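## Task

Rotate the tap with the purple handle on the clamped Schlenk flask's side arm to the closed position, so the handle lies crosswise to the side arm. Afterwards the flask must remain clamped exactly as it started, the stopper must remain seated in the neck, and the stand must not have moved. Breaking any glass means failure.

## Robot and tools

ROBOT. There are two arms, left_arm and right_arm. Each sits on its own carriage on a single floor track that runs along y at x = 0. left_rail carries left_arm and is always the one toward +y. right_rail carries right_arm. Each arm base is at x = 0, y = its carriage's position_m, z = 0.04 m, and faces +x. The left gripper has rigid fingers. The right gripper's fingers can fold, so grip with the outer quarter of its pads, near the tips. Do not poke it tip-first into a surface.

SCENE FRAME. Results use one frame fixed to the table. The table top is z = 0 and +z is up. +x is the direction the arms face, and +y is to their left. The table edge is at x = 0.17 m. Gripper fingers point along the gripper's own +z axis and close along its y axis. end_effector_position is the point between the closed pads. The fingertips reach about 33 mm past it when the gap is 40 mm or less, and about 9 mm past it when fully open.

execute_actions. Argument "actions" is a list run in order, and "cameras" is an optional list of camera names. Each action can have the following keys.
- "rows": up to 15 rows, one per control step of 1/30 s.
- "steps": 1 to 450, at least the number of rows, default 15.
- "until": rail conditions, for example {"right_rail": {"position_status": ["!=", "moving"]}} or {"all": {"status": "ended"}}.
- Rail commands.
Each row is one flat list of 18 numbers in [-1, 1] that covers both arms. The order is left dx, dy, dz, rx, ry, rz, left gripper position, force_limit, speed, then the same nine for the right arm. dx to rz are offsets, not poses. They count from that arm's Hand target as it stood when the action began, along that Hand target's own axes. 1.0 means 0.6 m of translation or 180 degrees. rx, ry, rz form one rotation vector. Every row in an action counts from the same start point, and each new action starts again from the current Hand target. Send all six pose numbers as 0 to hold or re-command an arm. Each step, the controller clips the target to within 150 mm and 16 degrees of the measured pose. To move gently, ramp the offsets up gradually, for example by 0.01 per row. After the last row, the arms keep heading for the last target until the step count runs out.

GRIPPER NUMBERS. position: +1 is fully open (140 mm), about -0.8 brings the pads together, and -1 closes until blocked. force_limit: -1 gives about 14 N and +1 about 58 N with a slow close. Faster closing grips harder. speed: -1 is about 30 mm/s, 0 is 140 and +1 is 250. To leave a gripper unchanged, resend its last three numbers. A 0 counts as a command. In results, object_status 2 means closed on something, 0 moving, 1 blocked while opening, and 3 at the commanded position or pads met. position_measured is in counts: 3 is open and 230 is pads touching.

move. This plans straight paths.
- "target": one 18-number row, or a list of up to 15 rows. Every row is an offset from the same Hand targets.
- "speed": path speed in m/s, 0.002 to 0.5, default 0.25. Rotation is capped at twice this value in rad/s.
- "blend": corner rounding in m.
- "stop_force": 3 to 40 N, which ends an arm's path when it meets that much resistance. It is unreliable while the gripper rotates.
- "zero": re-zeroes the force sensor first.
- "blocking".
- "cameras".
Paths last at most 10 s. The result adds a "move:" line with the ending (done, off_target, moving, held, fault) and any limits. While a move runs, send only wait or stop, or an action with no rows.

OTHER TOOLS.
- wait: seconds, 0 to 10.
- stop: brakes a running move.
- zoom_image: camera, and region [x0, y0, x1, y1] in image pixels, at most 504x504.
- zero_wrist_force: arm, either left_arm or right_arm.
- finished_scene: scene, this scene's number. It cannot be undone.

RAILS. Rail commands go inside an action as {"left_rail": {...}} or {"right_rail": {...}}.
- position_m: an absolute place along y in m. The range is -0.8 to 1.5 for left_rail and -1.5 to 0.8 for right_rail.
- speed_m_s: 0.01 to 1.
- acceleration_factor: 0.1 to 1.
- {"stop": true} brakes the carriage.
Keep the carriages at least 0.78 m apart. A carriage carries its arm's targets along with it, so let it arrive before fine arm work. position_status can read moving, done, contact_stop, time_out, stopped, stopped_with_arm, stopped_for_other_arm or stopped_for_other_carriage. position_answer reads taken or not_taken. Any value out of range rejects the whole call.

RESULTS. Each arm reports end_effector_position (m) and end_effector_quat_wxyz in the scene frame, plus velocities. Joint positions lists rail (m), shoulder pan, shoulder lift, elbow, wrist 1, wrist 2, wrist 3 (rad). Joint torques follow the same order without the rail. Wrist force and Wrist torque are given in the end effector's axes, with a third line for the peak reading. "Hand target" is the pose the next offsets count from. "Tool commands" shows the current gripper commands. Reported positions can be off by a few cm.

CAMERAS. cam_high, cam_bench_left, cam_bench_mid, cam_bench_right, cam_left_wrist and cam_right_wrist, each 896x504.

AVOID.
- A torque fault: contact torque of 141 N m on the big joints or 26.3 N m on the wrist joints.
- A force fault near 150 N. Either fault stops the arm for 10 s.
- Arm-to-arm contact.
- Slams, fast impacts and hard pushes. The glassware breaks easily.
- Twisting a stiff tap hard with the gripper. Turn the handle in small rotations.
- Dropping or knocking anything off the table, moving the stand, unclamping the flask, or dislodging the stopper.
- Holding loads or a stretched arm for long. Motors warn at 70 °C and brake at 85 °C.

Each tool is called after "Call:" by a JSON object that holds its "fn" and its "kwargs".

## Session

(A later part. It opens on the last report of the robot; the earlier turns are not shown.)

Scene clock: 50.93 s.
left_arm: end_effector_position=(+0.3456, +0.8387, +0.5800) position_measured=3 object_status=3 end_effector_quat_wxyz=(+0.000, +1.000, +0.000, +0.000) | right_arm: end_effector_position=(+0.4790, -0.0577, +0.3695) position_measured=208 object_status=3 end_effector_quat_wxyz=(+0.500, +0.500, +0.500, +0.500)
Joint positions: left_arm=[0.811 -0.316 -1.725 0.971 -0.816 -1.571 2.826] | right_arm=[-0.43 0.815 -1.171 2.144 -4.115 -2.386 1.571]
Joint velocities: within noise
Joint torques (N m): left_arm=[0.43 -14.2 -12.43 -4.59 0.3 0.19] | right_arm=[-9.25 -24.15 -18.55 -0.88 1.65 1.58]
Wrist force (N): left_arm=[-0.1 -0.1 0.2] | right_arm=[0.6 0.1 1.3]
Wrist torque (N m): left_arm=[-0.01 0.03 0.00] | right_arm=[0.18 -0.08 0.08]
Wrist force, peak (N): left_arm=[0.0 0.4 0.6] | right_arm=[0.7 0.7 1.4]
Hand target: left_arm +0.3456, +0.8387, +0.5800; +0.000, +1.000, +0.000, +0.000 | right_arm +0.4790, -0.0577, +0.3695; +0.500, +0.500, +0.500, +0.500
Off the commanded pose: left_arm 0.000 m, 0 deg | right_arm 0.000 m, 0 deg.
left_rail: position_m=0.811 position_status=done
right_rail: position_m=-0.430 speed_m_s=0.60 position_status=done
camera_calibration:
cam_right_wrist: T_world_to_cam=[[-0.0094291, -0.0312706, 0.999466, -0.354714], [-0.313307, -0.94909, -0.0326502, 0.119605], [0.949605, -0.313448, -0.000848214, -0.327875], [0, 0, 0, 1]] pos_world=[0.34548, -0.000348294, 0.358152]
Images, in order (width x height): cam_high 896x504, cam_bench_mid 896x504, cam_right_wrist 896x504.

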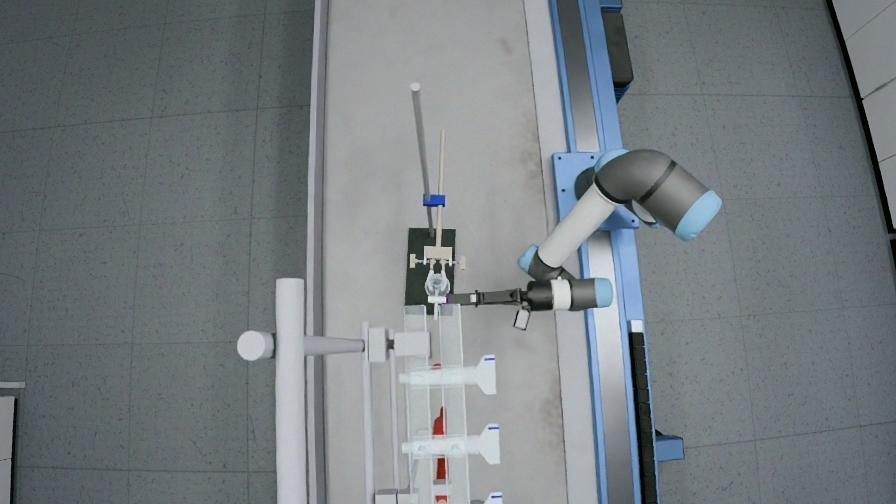

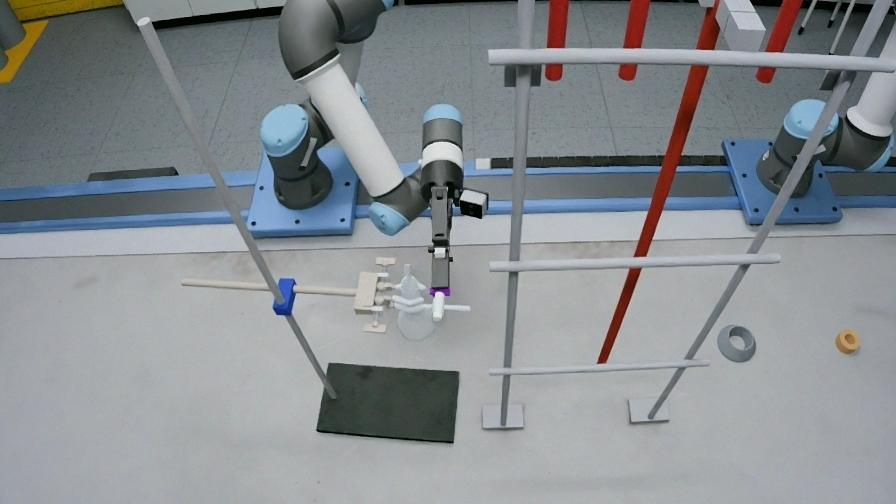

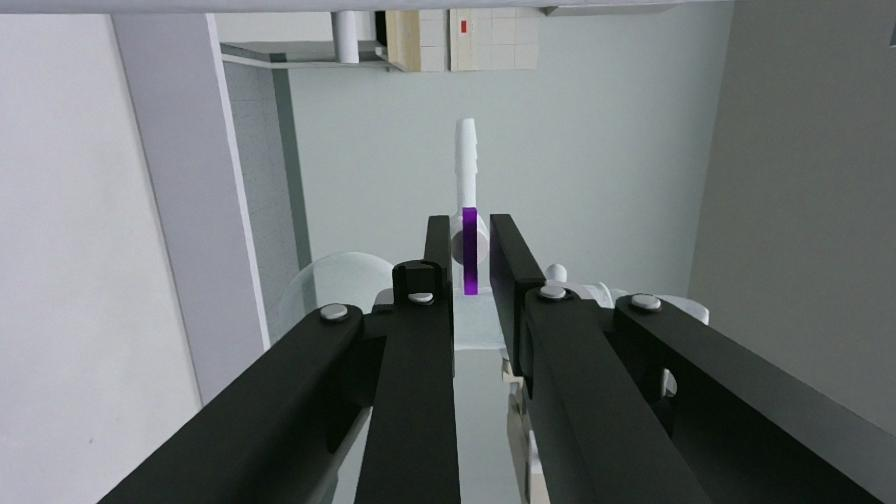

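Call:
{"fn": "move", "kwargs": {"target": [0,0,0,0,0,0,1,1,1, -0.0007,0,0.0042,0,0,0,-0.62,-1,-1], "speed": 0.02, "stop_force": 4, "cameras": []}}

Call:
{"fn": "zero_wrist_force", "kwargs": {"arm": "right_arm"}}

Call:
{"fn": "execute_actions", "kwargs": {"actions": [{"rows": [[0,0,0,0,0,0,1,1,1, 0,0,0,0,0,0,-1,-1,-1]], "steps": 60}], "cameras": ["cam_high", "cam_bench_mid", "cam_right_wrist"]}}

Call:
{"fn": "zoom_image", "kwargs": {"camera": "cam_right_wrist", "region": [385, 180, 555, 320]}}

Call:
{"fn": "zoom_image", "kwargs": {"camera": "cam_high", "region": [410, 270, 500, 340]}}

Scene clock: 54.07 s.
left_arm: end_effector_position=(+0.3456, +0.8387, +0.5800) position_measured=3 object_status=3 end_effector_quat_wxyz=(+0.000, +1.000, +0.000, +0.000) | right_arm: end_effector_position=(+0.4815, -0.0581, +0.3695) position_measured=208 object_status=3 end_effector_quat_wxyz=(+0.500, +0.500, +0.500, +0.500)
Joint positions: left_arm=[0.811 -0.316 -1.725 0.971 -0.816 -1.571 2.826] | right_arm=[-0.43 0.809 -1.17 2.142 -4.114 -2.38 1.571]
Joint velocities: within noise
Joint torques (N m): left_arm=[0.48 -14.28 -12.14 -4.57 0.3 0.16] | right_arm=[-8.44 -24.68 -21.23 -0.6 1.75 1.55]
Wrist force (N): left_arm=[0.0 0.0 0.1] | right_arm=[0.7 0.4 1.1]
Wrist torque (N m): left_arm=[0.01 0.00 0.00] | right_arm=[0.23 -0.12 0.07]
Wrist force, peak (N): left_arm=[0.1 0.4 0.6] | right_arm=[0.9 0.6 1.3]
Hand target: left_arm +0.3456, +0.8387, +0.5800; +0.000, +1.000, +0.000, +0.000 | right_arm +0.4815, -0.0581, +0.3695; +0.500, +0.500, +0.500, +0.500
Off the commanded pose: left_arm 0.000 m, 0 deg | right_arm 0.000 m, 0 deg.
left_rail: position_m=0.811 position_status=done
right_rail: position_m=-0.430 speed_m_s=0.60 position_status=done
move: done
No camera images: "cameras" was empty.

Wrist force sensor zeroed.

Scene clock: 56.27 s.
left_arm: end_effector_position=(+0.3456, +0.8387, +0.5800) position_measured=3 object_status=3 end_effector_quat_wxyz=(+0.000, +1.000, +0.000, +0.000) | right_arm: end_effector_position=(+0.4815, -0.0581, +0.3695) position_measured=223 object_status=2 end_effector_quat_wxyz=(+0.500, +0.500, +0.500, +0.500)
Joint positions: left_arm=[0.811 -0.316 -1.725 0.971 -0.816 -1.571 2.826] | right_arm=[-0.43 0.809 -1.17 2.142 -4.114 -2.38 1.571]
Joint velocities: within noise
Joint torques (N m): left_arm=[1.39 -14.64 -12.12 -4.66 0.25 0.15] | right_arm=[-8.84 -25.28 -16.93 -0.93 1.23 1.42]
Wrist force (N, zeroed by zero_wrist_force on right_arm): left_arm=[-0.1 0.0 0.4] | right_arm=[0.1 0.1 -0.4]
Wrist torque (N m, zeroed by zero_wrist_force on right_arm): left_arm=[0.00 0.03 0.01] | right_arm=[-0.03 0.00 0.01]
Wrist force, peak (N, zeroed by zero_wrist_force on right_arm): left_arm=[0.0 0.0 0.7] | right_arm=[-0.5 0.4 -0.2]
Hand target: left_arm +0.3456, +0.8387, +0.5800; +0.000, +1.000, +0.000, +0.000 | right_arm +0.4815, -0.0581, +0.3695; +0.500, +0.500, +0.500, +0.500
Off the commanded pose: left_arm 0.000 m, 0 deg | right_arm 0.000 m, 0 deg.
left_rail: position_m=0.811 position_status=done
right_rail: position_m=-0.430 speed_m_s=0.60 position_status=done
camera_calibration:
cam_right_wrist: T_world_to_cam=[[-0.00942938, -0.0312708, 0.999466, -0.354704], [-0.313305, -0.949091, -0.0326505, 0.119995], [0.949606, -0.313446, -0.000847951, -0.3304], [0, 0, 0, 1]] pos_world=[0.348001, -0.00076793, 0.358152]
Images, in order (width x height): cam_high 896x504, cam_bench_mid 896x504, cam_right_wrist 896x504.

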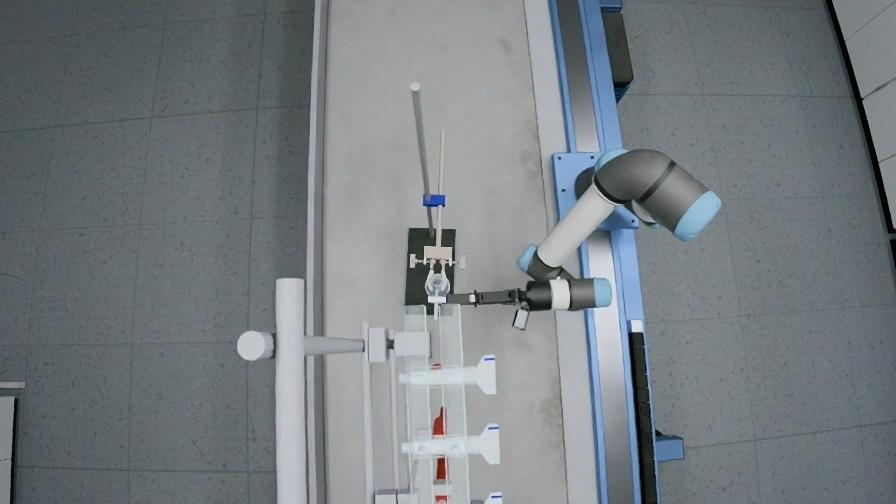

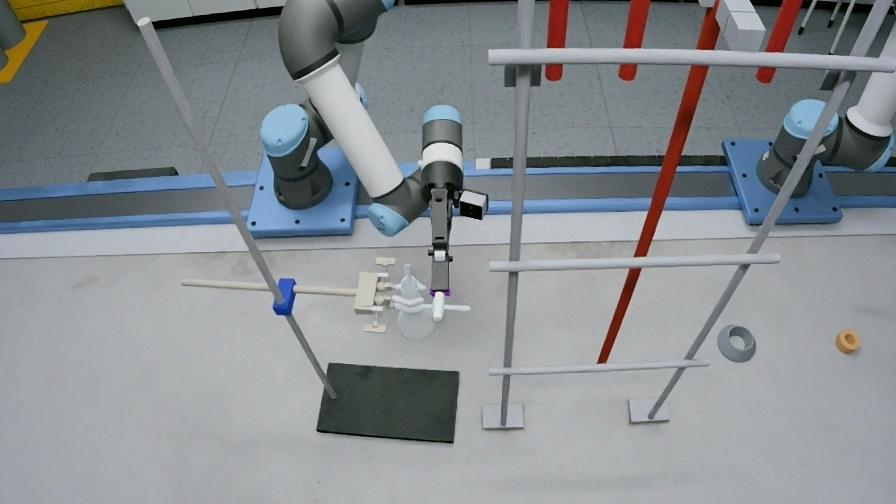

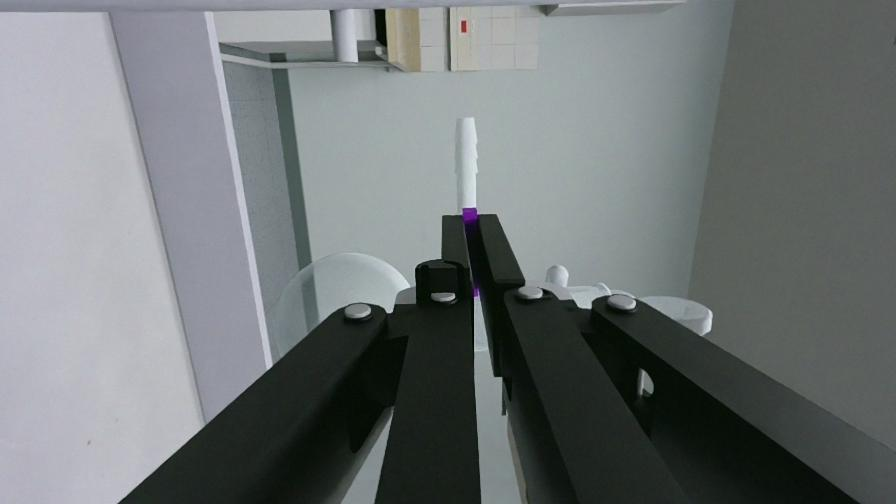

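Scaled by 2.965.

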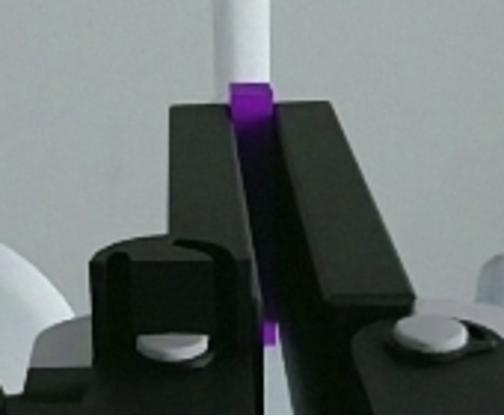

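Scaled by 5.600.

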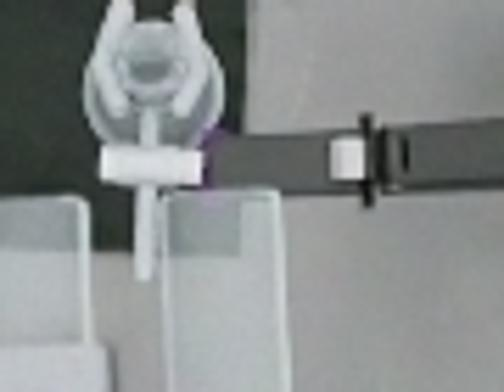

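Call:
{"fn": "move", "kwargs": {"target": [0,0,0,0,0,0,1,1,1, 0,0,0,0,0,0.0222,-1,-1,-1], "speed": 0.05, "cameras": ["cam_right_wrist"]}}

Call:
{"fn": "zoom_image", "kwargs": {"camera": "cam_right_wrist", "region": [385, 100, 555, 320]}}

Scene clock: 63.97 s.
left_arm: end_effector_position=(+0.3456, +0.8387, +0.5800) position_measured=3 object_status=3 end_effector_quat_wxyz=(+0.000, +1.000, +0.000, +0.000) | right_arm: end_effector_position=(+0.4815, -0.0581, +0.3695) position_measured=223 object_status=2 end_effector_quat_wxyz=(+0.482, +0.517, +0.482, +0.517)
Joint positions: left_arm=[0.811 -0.316 -1.725 0.971 -0.816 -1.571 2.826] | right_arm=[-0.43 0.809 -1.17 2.142 -4.114 -2.38 1.64]
Joint velocities: within noise
Joint torques (N m): left_arm=[0.91 -14.01 -12.7 -4.44 0.31 0.12] | right_arm=[-7.77 -36.14 -16.46 -0.36 -0.02 2.74]
Wrist force (N, zeroed by zero_wrist_force on right_arm): left_arm=[-0.1 0.1 0.5] | right_arm=[1.2 1.6 -0.9]
Wrist torque (N m, zeroed by zero_wrist_force on right_arm): left_arm=[0.03 0.03 0.00] | right_arm=[-0.10 -0.09 -0.15]
Wrist force, peak (N, zeroed by zero_wrist_force on right_arm): left_arm=[-0.2 0.2 0.6] | right_arm=[1.2 1.6 -0.9]
Hand target: left_arm +0.3456, +0.8387, +0.5800; +0.000, +1.000, +0.000, +0.000 | right_arm +0.4815, -0.0581, +0.3695; +0.482, +0.517, +0.482, +0.517
Off the commanded pose: left_arm 0.000 m, 0 deg | right_arm 0.000 m, 0 deg.
left_rail: position_m=0.811 position_status=done
right_rail: position_m=-0.430 speed_m_s=0.60 position_status=done
move: done
camera_calibration:
cam_right_wrist: T_world_to_cam=[[-0.00938549, -0.100563, 0.994886, -0.357001], [-0.313309, -0.944536, -0.0984293, 0.144576], [0.949605, -0.312631, -0.0226423, -0.322306], [0, 0, 0, 1]] pos_world=[0.34801, -0.000106623, 0.362108]
Images, in order (width x height): cam_right_wrist 896x504.

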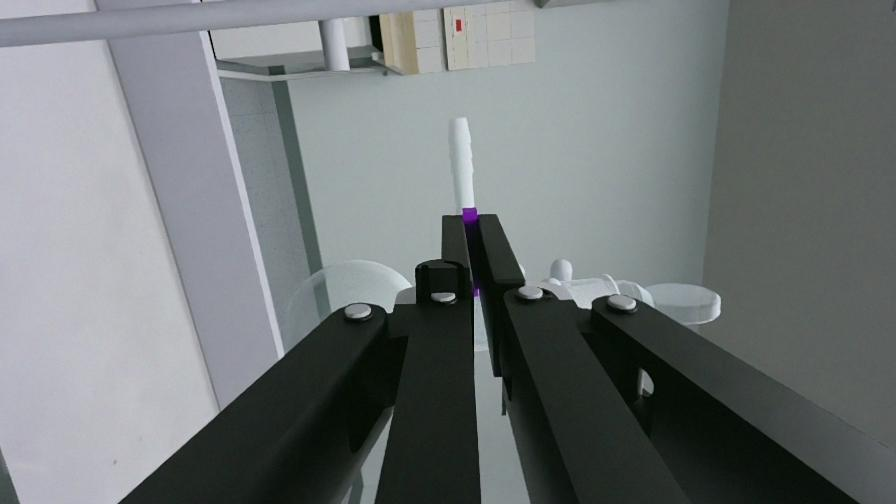

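Scaled by 2.291.

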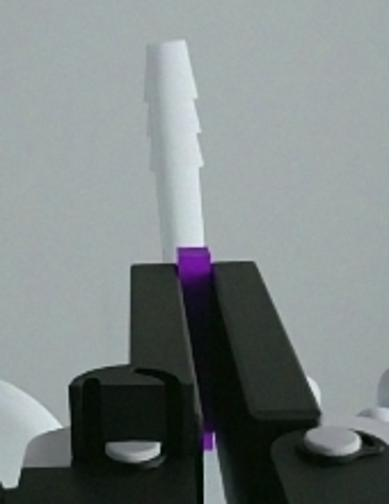

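Call:
{"fn": "move", "kwargs": {"target": [0,0,0,0,0,0,1,1,1, 0,0,0,0,0,0.0222,-1,-1,-1], "speed": 0.05, "cameras": ["cam_right_wrist"]}}

Call:
{"fn": "zoom_image", "kwargs": {"camera": "cam_right_wrist", "region": [385, 100, 555, 320]}}

Scene clock: 65.63 s.
left_arm: end_effector_position=(+0.3456, +0.8387, +0.5800) position_measured=3 object_status=3 end_effector_quat_wxyz=(+0.000, +1.000, +0.000, +0.000) | right_arm: end_effector_position=(+0.4815, -0.0581, +0.3695) position_measured=223 object_status=2 end_effector_quat_wxyz=(+0.464, +0.534, +0.464, +0.534)
Joint positions: left_arm=[0.811 -0.316 -1.725 0.971 -0.816 -1.571 2.826] | right_arm=[-0.43 0.809 -1.17 2.142 -4.114 -2.38 1.71]
Joint velocities: within noise
Joint torques (N m): left_arm=[1.38 -14.61 -11.41 -4.48 0.27 0.09] | right_arm=[-7.33 -31.54 -20.12 -0.27 -0.13 2.63]
Wrist force (N, zeroed by zero_wrist_force on right_arm): left_arm=[-0.1 0.1 0.2] | right_arm=[1.4 1.1 -0.2]
Wrist torque (N m, zeroed by zero_wrist_force on right_arm): left_arm=[0.02 0.03 0.00] | right_arm=[-0.22 -0.12 -0.16]
Wrist force, peak (N, zeroed by zero_wrist_force on right_arm): left_arm=[-0.1 0.3 0.6] | right_arm=[1.0 1.8 -0.4]
Hand target: left_arm +0.3456, +0.8387, +0.5800; +0.000, +1.000, +0.000, +0.000 | right_arm +0.4815, -0.0581, +0.3695; +0.464, +0.534, +0.464, +0.534
Off the commanded pose: left_arm 0.000 m, 0 deg | right_arm 0.000 m, 0 deg.
left_rail: position_m=0.811 position_status=done
right_rail: position_m=-0.430 speed_m_s=0.60 position_status=done
move: done
camera_calibration:
cam_right_wrist: T_world_to_cam=[[-0.00941361, -0.169678, 0.985455, -0.357543], [-0.313311, -0.935374, -0.164048, 0.16935], [0.949604, -0.310298, -0.0443567, -0.314144], [0, 0, 0, 1]] pos_world=[0.348006, 0.00026037, 0.36619]
Images, in order (width x height): cam_right_wrist 896x504.

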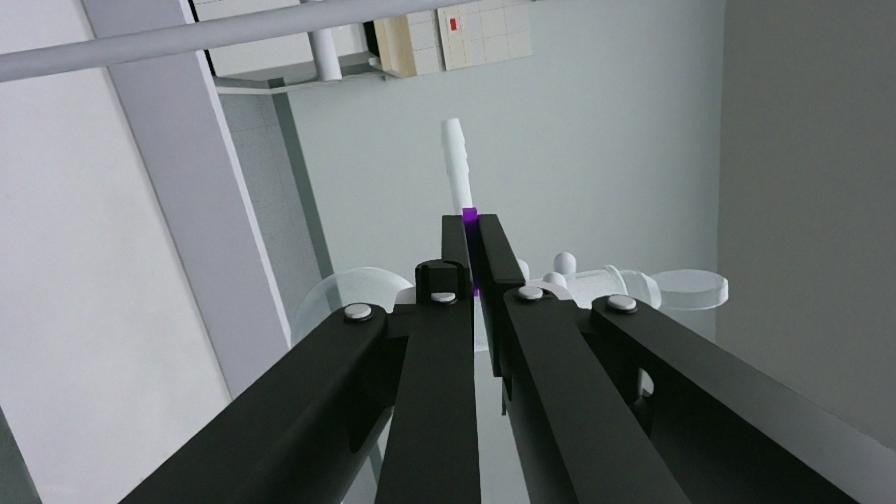

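Scaled by 2.291.

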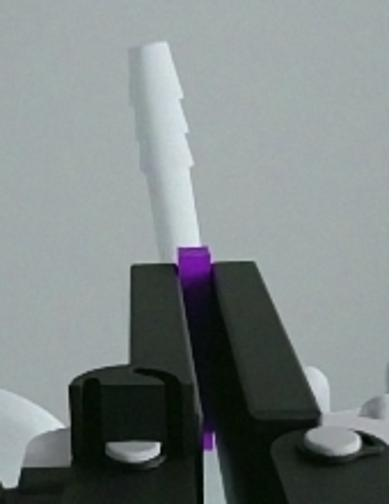

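Call:
{"fn": "move", "kwargs": {"target": [0,0,0,0,0,0,1,1,1, 0,0,0,0,0,0.1111,-1,-1,-1], "speed": 0.08, "cameras": ["cam_right_wrist"]}}

Call:
{"fn": "zoom_image", "kwargs": {"camera": "cam_right_wrist", "region": [385, 100, 555, 320]}}

Scene clock: 68.87 s.
left_arm: end_effector_position=(+0.3456, +0.8387, +0.5800) position_measured=3 object_status=3 end_effector_quat_wxyz=(+0.000, +1.000, +0.000, +0.000) | right_arm: end_effector_position=(+0.4815, -0.0581, +0.3695) position_measured=223 object_status=2 end_effector_quat_wxyz=(+0.364, +0.606, +0.364, +0.606)
Joint positions: left_arm=[0.811 -0.316 -1.725 0.971 -0.816 -1.571 2.826] | right_arm=[-0.43 0.809 -1.17 2.142 -4.114 -2.38 2.059]
Joint velocities: within noise
Joint torques (N m): left_arm=[1.4 -14.47 -12.41 -4.53 0.37 0.22] | right_arm=[-5.8 -38.5 -8.88 -0.06 -0.01 2.4]
Wrist force (N, zeroed by zero_wrist_force on right_arm): left_arm=[0.0 0.2 0.3] | right_arm=[2.2 1.4 -0.2]
Wrist torque (N m, zeroed by zero_wrist_force on right_arm): left_arm=[0.05 0.00 0.00] | right_arm=[-0.24 -0.21 -0.20]
Wrist force, peak (N, zeroed by zero_wrist_force on right_arm): left_arm=[0.0 0.3 0.6] | right_arm=[2.5 2.0 -0.1]
Hand target: left_arm +0.3456, +0.8387, +0.5800; +0.000, +1.000, +0.000, +0.000 | right_arm +0.4815, -0.0581, +0.3695; +0.364, +0.606, +0.364, +0.606
Off the commanded pose: left_arm 0.000 m, 0 deg | right_arm 0.000 m, 0 deg.
left_rail: position_m=0.811 position_status=done
right_rail: position_m=-0.430 speed_m_s=0.60 position_status=done
move: done
camera_calibration:
cam_right_wrist: T_world_to_cam=[[-0.00946017, -0.496477, 0.867998, -0.333132], [-0.313297, -0.82286, -0.474073, 0.290463], [0.949608, -0.276426, -0.14776, -0.273975], [0, 0, 0, 1]] pos_world=[0.348019, -0.0021152, 0.386376]
Images, in order (width x height): cam_right_wrist 896x504.

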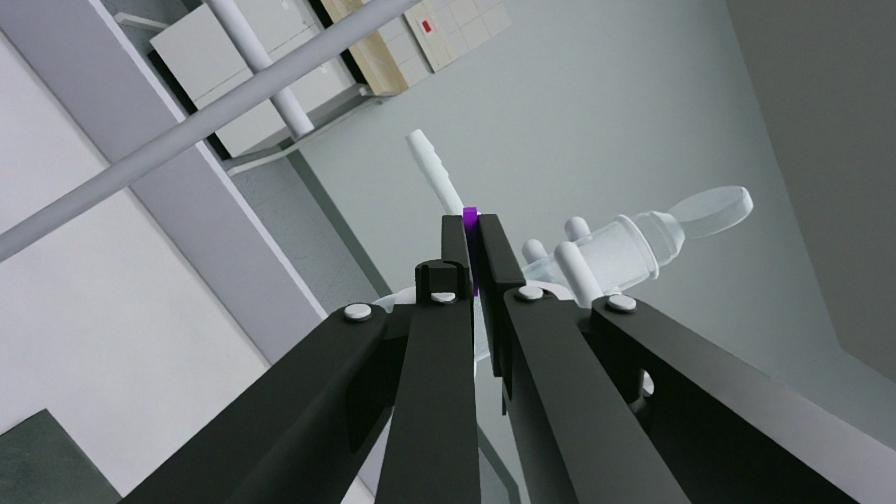

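Scaled by 2.291.

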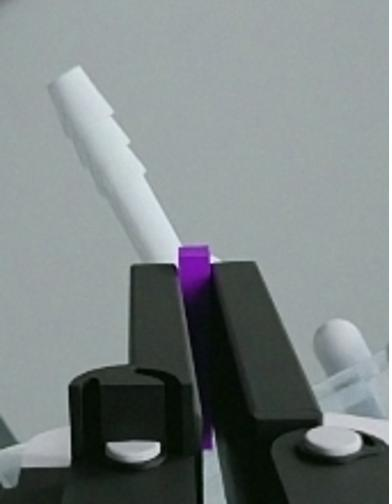

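Call:
{"fn": "move", "kwargs": {"target": [0,0,0,0,0,0,1,1,1, 0,0,0,0,0,0.1389,-1,-1,-1], "speed": 0.1, "cameras": ["cam_right_wrist"]}}

Call:
{"fn": "zoom_image", "kwargs": {"camera": "cam_right_wrist", "region": [385, 100, 555, 320]}}

Scene clock: 71.93 s.
left_arm: end_effector_position=(+0.3456, +0.8387, +0.5800) position_measured=3 object_status=3 end_effector_quat_wxyz=(+0.000, +1.000, +0.000, +0.000) | right_arm: end_effector_position=(+0.4815, -0.0581, +0.3695) position_measured=223 object_status=2 end_effector_quat_wxyz=(+0.224, +0.671, +0.224, +0.671)
Joint positions: left_arm=[0.811 -0.316 -1.725 0.971 -0.816 -1.571 2.826] | right_arm=[-0.43 0.809 -1.17 2.142 -4.114 -2.38 2.495]
Joint velocities: within noise
Joint torques (N m): left_arm=[1.26 -14.86 -12.53 -4.56 0.3 0.17] | right_arm=[-0.63 -38.21 -7.08 0.16 0.14 2.43]
Wrist force (N, zeroed by zero_wrist_force on right_arm): left_arm=[0.0 0.2 0.3] | right_arm=[3.2 1.2 -0.2]
Wrist torque (N m, zeroed by zero_wrist_force on right_arm): left_arm=[0.05 0.01 0.00] | right_arm=[-0.33 -0.31 -0.24]
Wrist force, peak (N, zeroed by zero_wrist_force on right_arm): left_arm=[-0.1 0.2 0.6] | right_arm=[3.5 1.9 -0.4]
Hand target: left_arm +0.3456, +0.8387, +0.5800; +0.000, +1.000, +0.000, +0.000 | right_arm +0.4815, -0.0581, +0.3695; +0.224, +0.671, +0.224, +0.671
Off the commanded pose: left_arm 0.000 m, 0 deg | right_arm 0.000 m, 0 deg.
left_rail: position_m=0.811 position_status=done
right_rail: position_m=-0.430 speed_m_s=0.60 position_status=done
move: done
camera_calibration:
cam_right_wrist: T_world_to_cam=[[-0.00945698, -0.816831, 0.5768, -0.244148], [-0.313287, -0.545365, -0.77745, 0.418681], [0.949611, -0.188056, -0.250745, -0.230782], [0, 0, 0, 1]] pos_world=[0.348012, -0.0144933, 0.408461]
Images, in order (width x height): cam_right_wrist 896x504.

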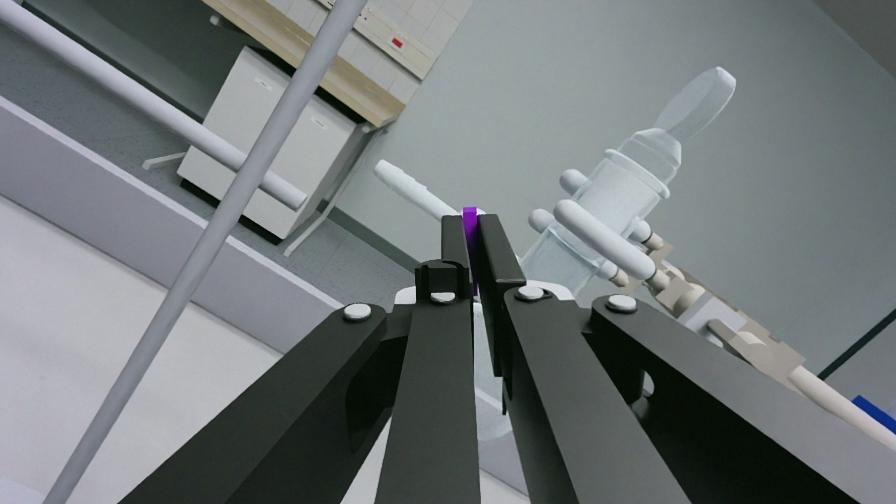

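Scaled by 2.291.

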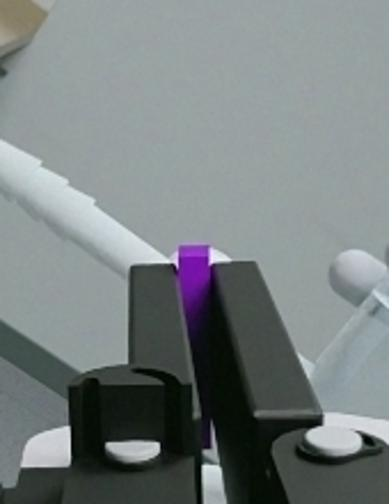

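Call:
{"fn": "execute_actions", "kwargs": {"actions": [], "cameras": ["cam_right_wrist"]}}

Scene clock: 73.23 s.
left_arm: end_effector_position=(+0.3456, +0.8387, +0.5800) position_measured=3 object_status=3 end_effector_quat_wxyz=(+0.000, +1.000, +0.000, +0.000) | right_arm: end_effector_position=(+0.4815, -0.0581, +0.3695) position_measured=223 object_status=2 end_effector_quat_wxyz=(+0.224, +0.671, +0.224, +0.671)
Joint positions: left_arm=[0.811 -0.316 -1.725 0.971 -0.816 -1.571 2.826] | right_arm=[-0.43 0.809 -1.17 2.142 -4.114 -2.38 2.496]
Joint velocities: within noise
Joint torques (N m): left_arm=[1.78 -14.72 -12.32 -4.59 0.34 0.15] | right_arm=[-1.42 -37.78 -9.66 -0.06 1.27 2.61]
Wrist force (N, zeroed by zero_wrist_force on right_arm): left_arm=[-0.1 0.0 0.3] | right_arm=[3.3 1.3 -0.3]
Wrist torque (N m, zeroed by zero_wrist_force on right_arm): left_arm=[0.01 0.02 0.00] | right_arm=[-0.31 -0.27 -0.24]
Wrist force, peak (N, zeroed by zero_wrist_force on right_arm): left_arm=[0.2 0.4 0.6] | right_arm=[3.8 1.1 -0.3]
Hand target: left_arm +0.3456, +0.8387, +0.5800; +0.000, +1.000, +0.000, +0.000 | right_arm +0.4815, -0.0581, +0.3695; +0.224, +0.671, +0.224, +0.671
Tool commands: left_gripper/position=+1.0 left_gripper/force_limit=+1.0 left_gripper/speed=+1.0 right_gripper/position=-1.0 right_gripper/force_limit=-1.0 right_gripper/speed=-1.0
Off the commanded pose: left_arm 0.000 m, 0 deg | right_arm 0.000 m, 0 deg.
left_rail: position_m=0.811 position_status=done
right_rail: position_m=-0.430 speed_m_s=0.60 position_status=done
camera_calibration:
cam_right_wrist: T_world_to_cam=[[-0.00943755, -0.81694, 0.576645, -0.244113], [-0.313311, -0.545217, -0.777544, 0.418719], [0.949604, -0.188007, -0.250811, -0.230742], [0, 0, 0, 1]] pos_world=[0.347999, -0.0145146, 0.408466]
Images, in order (width x height): cam_right_wrist 896x504.

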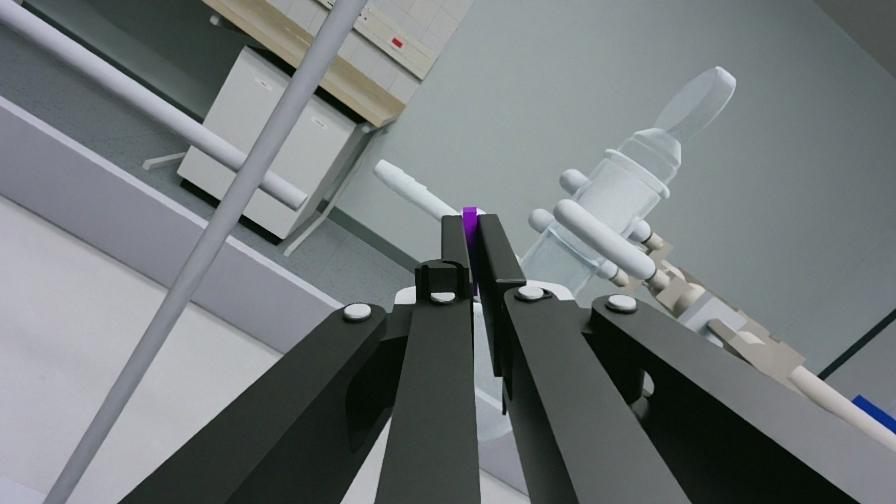

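Call:
{"fn": "move", "kwargs": {"target": [[0,0,0,0,0,0,1,1,1,0,0,0,0,0,0.1111,-1,-1,-1]], "speed": 0.1, "cameras": ["cam_right_wrist"]}}

Scene clock: 75.90 s.
left_arm: end_effector_position=(+0.3456, +0.8387, +0.5800) position_measured=3 object_status=3 end_effector_quat_wxyz=(+0.000, +1.000, +0.000, +0.000) | right_arm: end_effector_position=(+0.4815, -0.0581, +0.3695) position_measured=223 object_status=2 end_effector_quat_wxyz=(+0.105, +0.699, +0.105, +0.699)
Joint positions: left_arm=[0.811 -0.316 -1.725 0.971 -0.816 -1.571 2.826] | right_arm=[-0.43 0.809 -1.17 2.142 -4.114 -2.38 2.844]
Joint velocities: within noise
Joint torques (N m): left_arm=[1.03 -14.81 -12.4 -4.47 0.41 0.17] | right_arm=[1.52 -37.3 -7.38 0.28 0.02 2.52]
Wrist force (N, zeroed by zero_wrist_force on right_arm): left_arm=[-0.2 0.0 0.6] | right_arm=[3.7 1.9 -0.7]
Wrist torque (N m, zeroed by zero_wrist_force on right_arm): left_arm=[0.00 0.04 0.01] | right_arm=[-0.23 -0.30 -0.27]
Wrist force, peak (N, zeroed by zero_wrist_force on right_arm): left_arm=[-0.2 0.0 0.6] | right_arm=[4.1 2.1 -0.4]
Hand target: left_arm +0.3456, +0.8387, +0.5800; +0.000, +1.000, +0.000, +0.000 | right_arm +0.4815, -0.0581, +0.3695; +0.105, +0.699, +0.105, +0.699
Off the commanded pose: left_arm 0.000 m, 0 deg | right_arm 0.000 m, 0 deg.
left_rail: position_m=0.811 position_status=done
right_rail: position_m=-0.430 speed_m_s=0.60 position_status=done
move: done
camera_calibration:
cam_right_wrist: T_world_to_cam=[[-0.00943816, -0.96484, 0.26267, -0.136671], [-0.31327, -0.246605, -0.917087, 0.487637], [0.949617, -0.0909421, -0.299928, -0.206967], [0, 0, 0, 1]] pos_world=[0.348012, -0.0304344, 0.421029]
Images, in order (width x height): cam_right_wrist 896x504.

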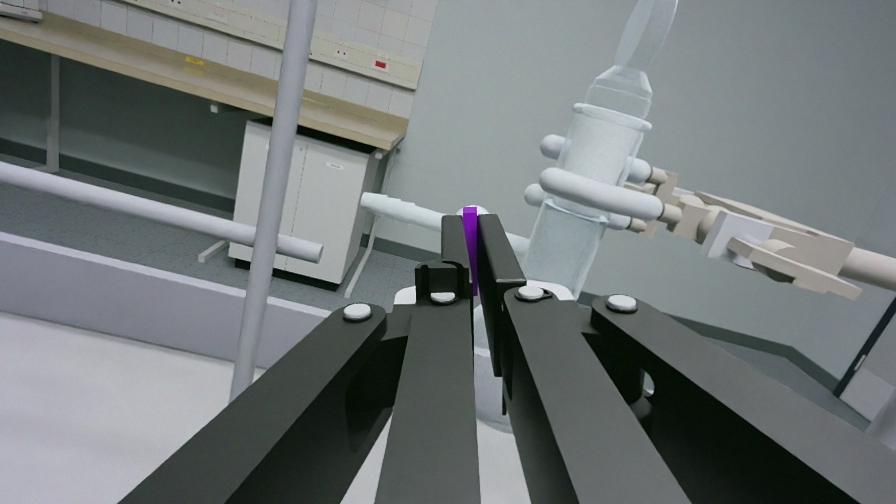

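Call:
{"fn": "move", "kwargs": {"target": [[0,0,0,0,0,0,1,1,1,0,0,0,0,0,0.0944,-1,-1,-1]], "speed": 0.1, "cameras": ["cam_right_wrist", "cam_bench_mid"]}}

Call:
{"fn": "zoom_image", "kwargs": {"camera": "cam_right_wrist", "region": [320, 120, 620, 330]}}

Scene clock: 78.30 s.
left_arm: end_effector_position=(+0.3456, +0.8387, +0.5800) position_measured=3 object_status=3 end_effector_quat_wxyz=(+0.000, +1.000, +0.000, +0.000) | right_arm: end_effector_position=(+0.4815, -0.0581, +0.3695) position_measured=223 object_status=2 end_effector_quat_wxyz=(+0.000, +0.707, +0.000, +0.707)
Joint positions: left_arm=[0.811 -0.316 -1.725 0.971 -0.816 -1.571 2.826] | right_arm=[-0.43 0.809 -1.17 2.142 -4.114 -2.38 3.141]
Joint velocities: within noise
Joint torques (N m): left_arm=[1.42 -15.06 -12.37 -4.6 0.37 0.2] | right_arm=[4.06 -37.94 -7.26 0.24 0.01 2.54]
Wrist force (N, zeroed by zero_wrist_force on right_arm): left_arm=[-0.1 0.1 0.4] | right_arm=[3.9 1.6 -0.9]
Wrist torque (N m, zeroed by zero_wrist_force on right_arm): left_arm=[0.02 0.03 0.00] | right_arm=[-0.28 -0.28 -0.28]
Wrist force, peak (N, zeroed by zero_wrist_force on right_arm): left_arm=[0.1 0.3 0.6] | right_arm=[4.4 1.6 -0.8]
Hand target: left_arm +0.3456, +0.8387, +0.5800; +0.000, +1.000, +0.000, +0.000 | right_arm +0.4815, -0.0581, +0.3695; +0.000, +0.707, +0.000, +0.707
Off the commanded pose: left_arm 0.000 m, 0 deg | right_arm 0.000 m, 0 deg.
left_rail: position_m=0.811 position_status=done
right_rail: position_m=-0.430 speed_m_s=0.60 position_status=done
move: done
camera_calibration:
cam_right_wrist: T_world_to_cam=[[-0.00943778, -0.999482, -0.0307661, -0.0302515], [-0.313262, 0.0321739, -0.949122, 0.515671], [0.94962, 0.000680242, -0.313403, -0.196666], [0, 0, 0, 1]] pos_world=[0.348013, -0.0466932, 0.426868]
Images, in order (width x height): cam_bench_mid 896x504, cam_right_wrist 896x504.

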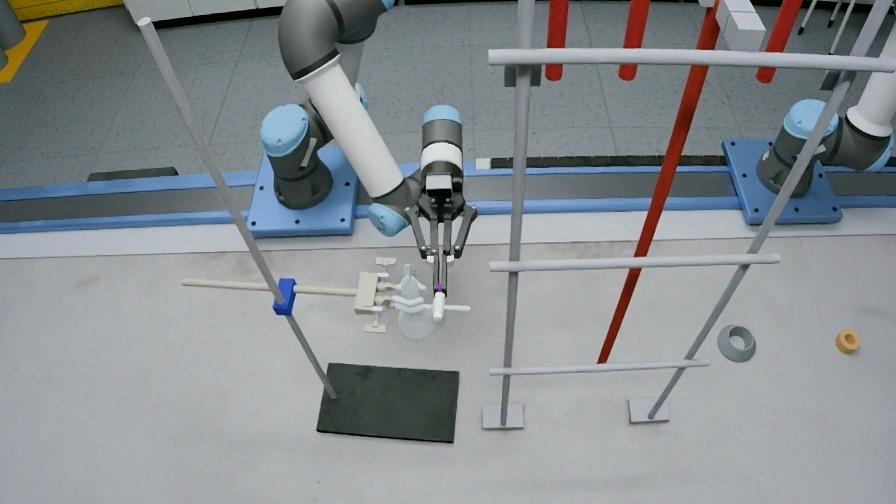

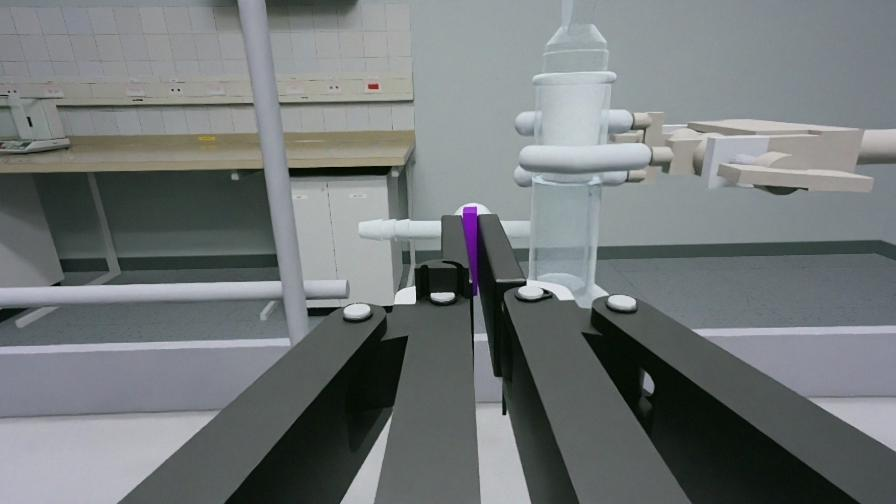

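Scaled by 1.680.

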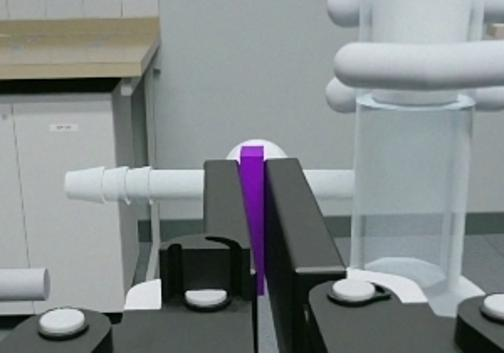

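Call:
{"fn": "execute_actions", "kwargs": {"actions": [{"rows": [[0,0,0,0,0,0,1,1,1,0,0,0,0,0,0,-0.62,-1,-1]], "steps": 15}], "cameras": ["cam_right_wrist"]}}

Call:
{"fn": "zoom_image", "kwargs": {"camera": "cam_right_wrist", "region": [320, 120, 620, 330]}}

Scene clock: 79.93 s.
left_arm: end_effector_position=(+0.3456, +0.8387, +0.5800) position_measured=3 object_status=3 end_effector_quat_wxyz=(+0.000, +1.000, +0.000, +0.000) | right_arm: end_effector_position=(+0.4815, -0.0581, +0.3695) position_measured=208 object_status=3 end_effector_quat_wxyz=(+0.000, +0.707, +0.000, +0.707)
Joint positions: left_arm=[0.811 -0.316 -1.725 0.971 -0.816 -1.571 2.826] | right_arm=[-0.43 0.809 -1.17 2.142 -4.114 -2.38 3.141]
Joint velocities: within noise
Joint torques (N m): left_arm=[1.9 -15.01 -12.67 -4.54 0.41 0.18] | right_arm=[5.44 -37.31 -10.77 -2.54 1.34 1.98]
Wrist force (N, zeroed by zero_wrist_force on right_arm): left_arm=[-0.1 0.2 0.3] | right_arm=[1.5 -1.2 -0.3]
Wrist torque (N m, zeroed by zero_wrist_force on right_arm): left_arm=[0.05 0.03 0.00] | right_arm=[-0.16 -0.48 -0.14]
Wrist force, peak (N, zeroed by zero_wrist_force on right_arm): left_arm=[-0.1 0.1 0.6] | right_arm=[4.2 1.8 -0.7]
Hand target: left_arm +0.3456, +0.8387, +0.5800; +0.000, +1.000, +0.000, +0.000 | right_arm +0.4815, -0.0581, +0.3695; +0.000, +0.707, +0.000, +0.707
Off the commanded pose: left_arm 0.000 m, 0 deg | right_arm 0.000 m, 0 deg.
left_rail: position_m=0.811 position_status=done
right_rail: position_m=-0.430 speed_m_s=0.60 position_status=done
camera_calibration:
cam_right_wrist: T_world_to_cam=[[-0.0094285, -0.999477, -0.0309288, -0.0302073], [-0.313336, 0.0323255, -0.949092, 0.51568], [0.949596, 0.000742578, -0.313477, -0.196618], [0, 0, 0, 1]] pos_world=[0.348004, -0.0467151, 0.426858]
Images, in order (width x height): cam_right_wrist 896x504.

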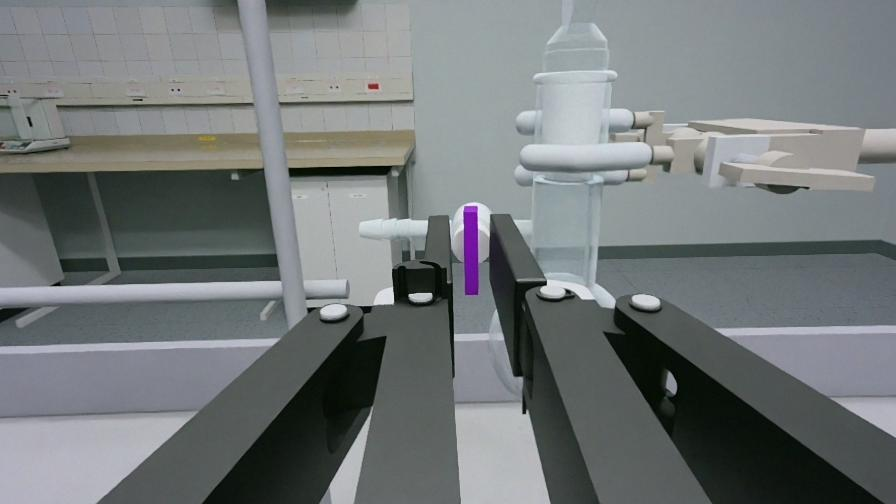

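Scaled by 1.680.

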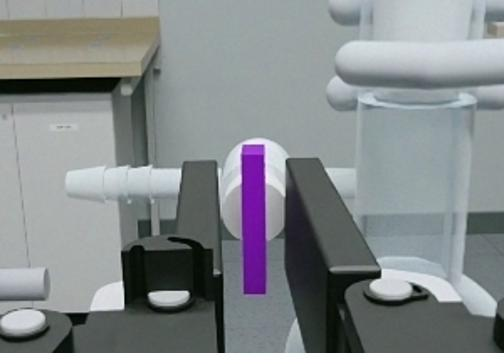

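Call:
{"fn": "zoom_image", "kwargs": {"camera": "cam_right_wrist", "region": [340, 170, 560, 310]}}

Scaled by 2.291.

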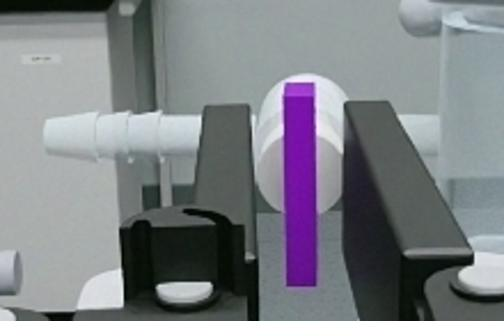

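Call:
{"fn": "move", "kwargs": {"target": [[0,0,0,0,0,0,1,1,1,0,0,-0.2,0,0,0,-0.62,-1,-1]], "speed": 0.12, "cameras": ["cam_high", "cam_bench_mid", "cam_bench_left", "cam_right_wrist"]}}

Call:
{"fn": "zoom_image", "kwargs": {"camera": "cam_right_wrist", "region": [320, 120, 620, 330]}}

Call:
{"fn": "zoom_image", "kwargs": {"camera": "cam_bench_mid", "region": [360, 230, 500, 350]}}

Scene clock: 82.73 s.
left_arm: end_effector_position=(+0.3456, +0.8387, +0.5800) position_measured=3 object_status=3 end_effector_quat_wxyz=(+0.000, +1.000, +0.000, +0.000) | right_arm: end_effector_position=(+0.3616, -0.0581, +0.3695) position_measured=208 object_status=3 end_effector_quat_wxyz=(+0.000, +0.707, +0.000, +0.707)
Joint positions: left_arm=[0.811 -0.316 -1.725 0.971 -0.816 -1.571 2.826] | right_arm=[-0.43 1.073 -1.227 2.24 -4.155 -2.644 3.141]
Joint velocities: within noise
Joint torques (N m): left_arm=[1.64 -15.05 -12.75 -4.49 0.4 0.22] | right_arm=[8.43 -35.91 -7.49 -2.33 -1.43 0.28]
Wrist force (N, zeroed by zero_wrist_force on right_arm): left_arm=[0.0 0.2 0.4] | right_arm=[1.2 -1.2 -0.2]
Wrist torque (N m, zeroed by zero_wrist_force on right_arm): left_arm=[0.04 0.01 0.00] | right_arm=[-0.19 -0.40 -0.14]
Wrist force, peak (N, zeroed by zero_wrist_force on right_arm): left_arm=[0.2 0.5 0.6] | right_arm=[1.0 -1.0 -1.5]
Hand target: left_arm +0.3456, +0.8387, +0.5800; +0.000, +1.000, +0.000, +0.000 | right_arm +0.3615, -0.0581, +0.3695; +0.000, +0.707, +0.000, +0.707
Off the commanded pose: left_arm 0.000 m, 0 deg | right_arm 0.000 m, 0 deg.
left_rail: position_m=0.811 position_status=done
right_rail: position_m=-0.430 speed_m_s=0.60 position_status=done
move: done
camera_calibration:
cam_right_wrist: T_world_to_cam=[[-0.00941884, -0.999475, -0.0310117, -0.0313182], [-0.313308, 0.0324012, -0.949099, 0.478108], [0.949605, 0.000776794, -0.313448, -0.082744], [0, 0, 0, 1]] pos_world=[0.228074, -0.0467288, 0.426865]
Images, in order (width x height): cam_high 896x504, cam_bench_left 896x504, cam_bench_mid 896x504, cam_right_wrist 896x504.

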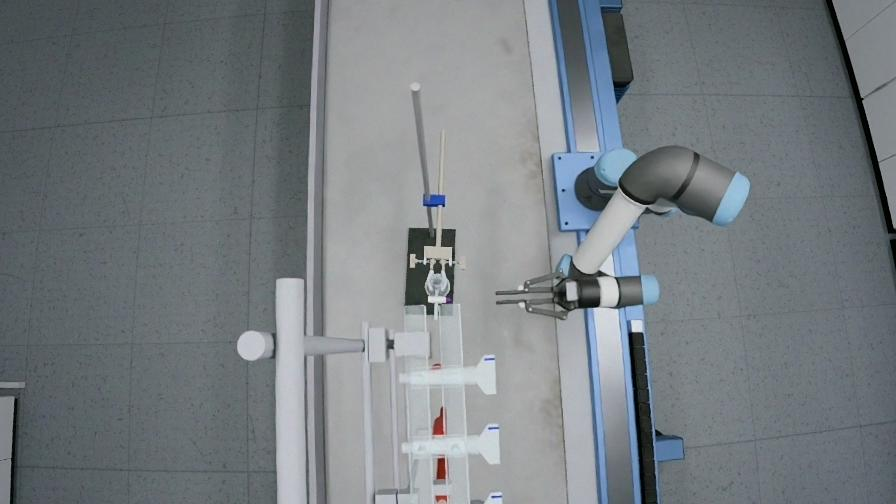

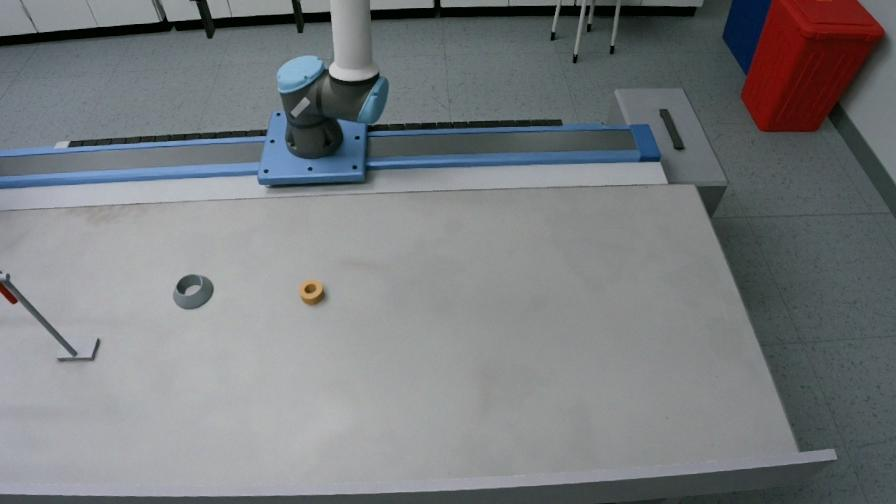

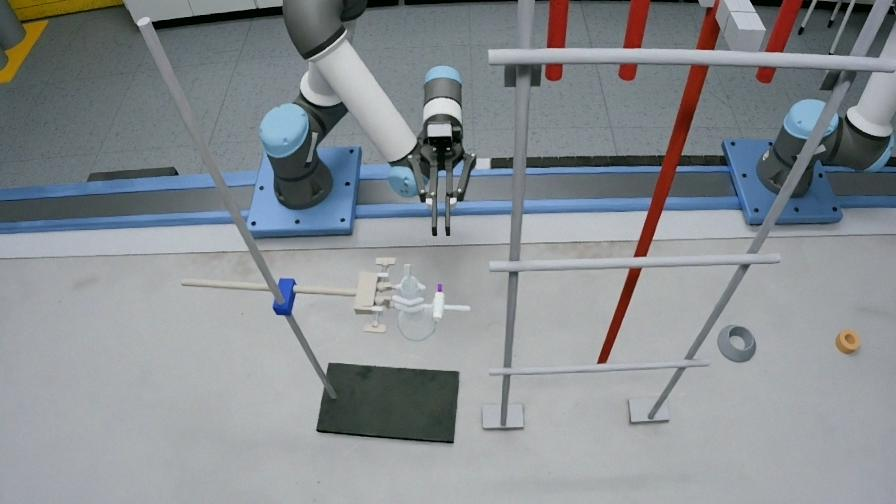

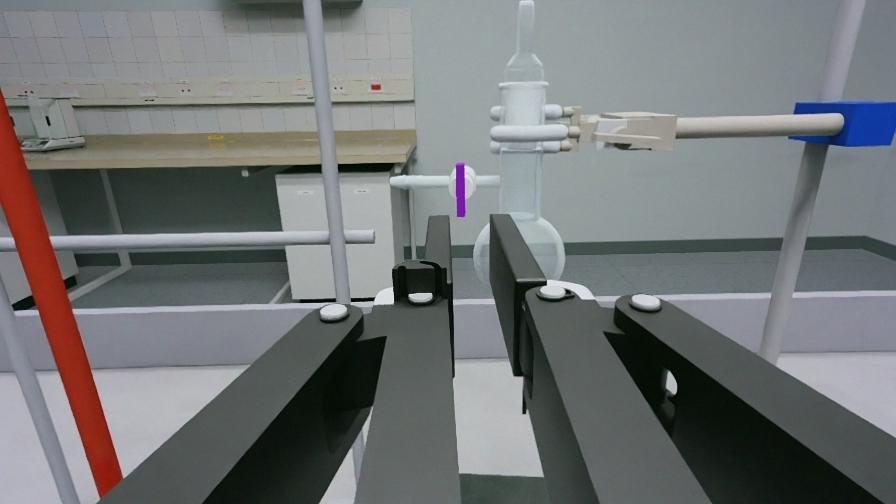

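Scaled by 1.680.

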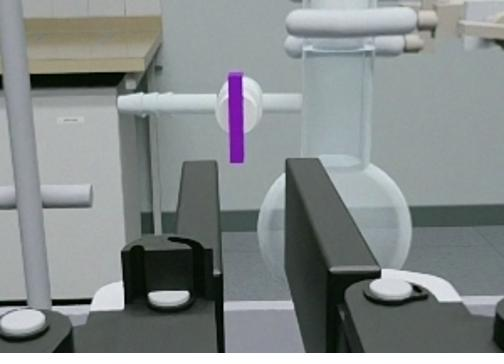

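Scaled by 3.600.

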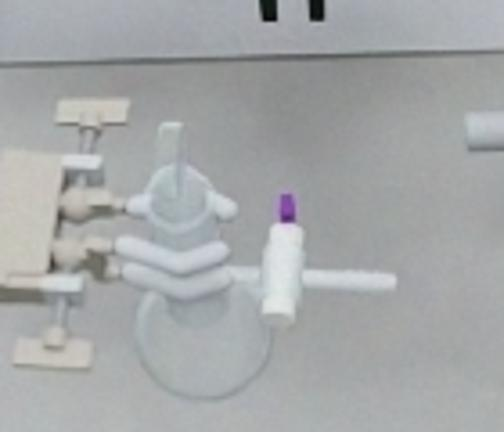

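Call:
{"fn": "finished_scene", "kwargs": {"scene": 1}}

The scene is finished: the task was done.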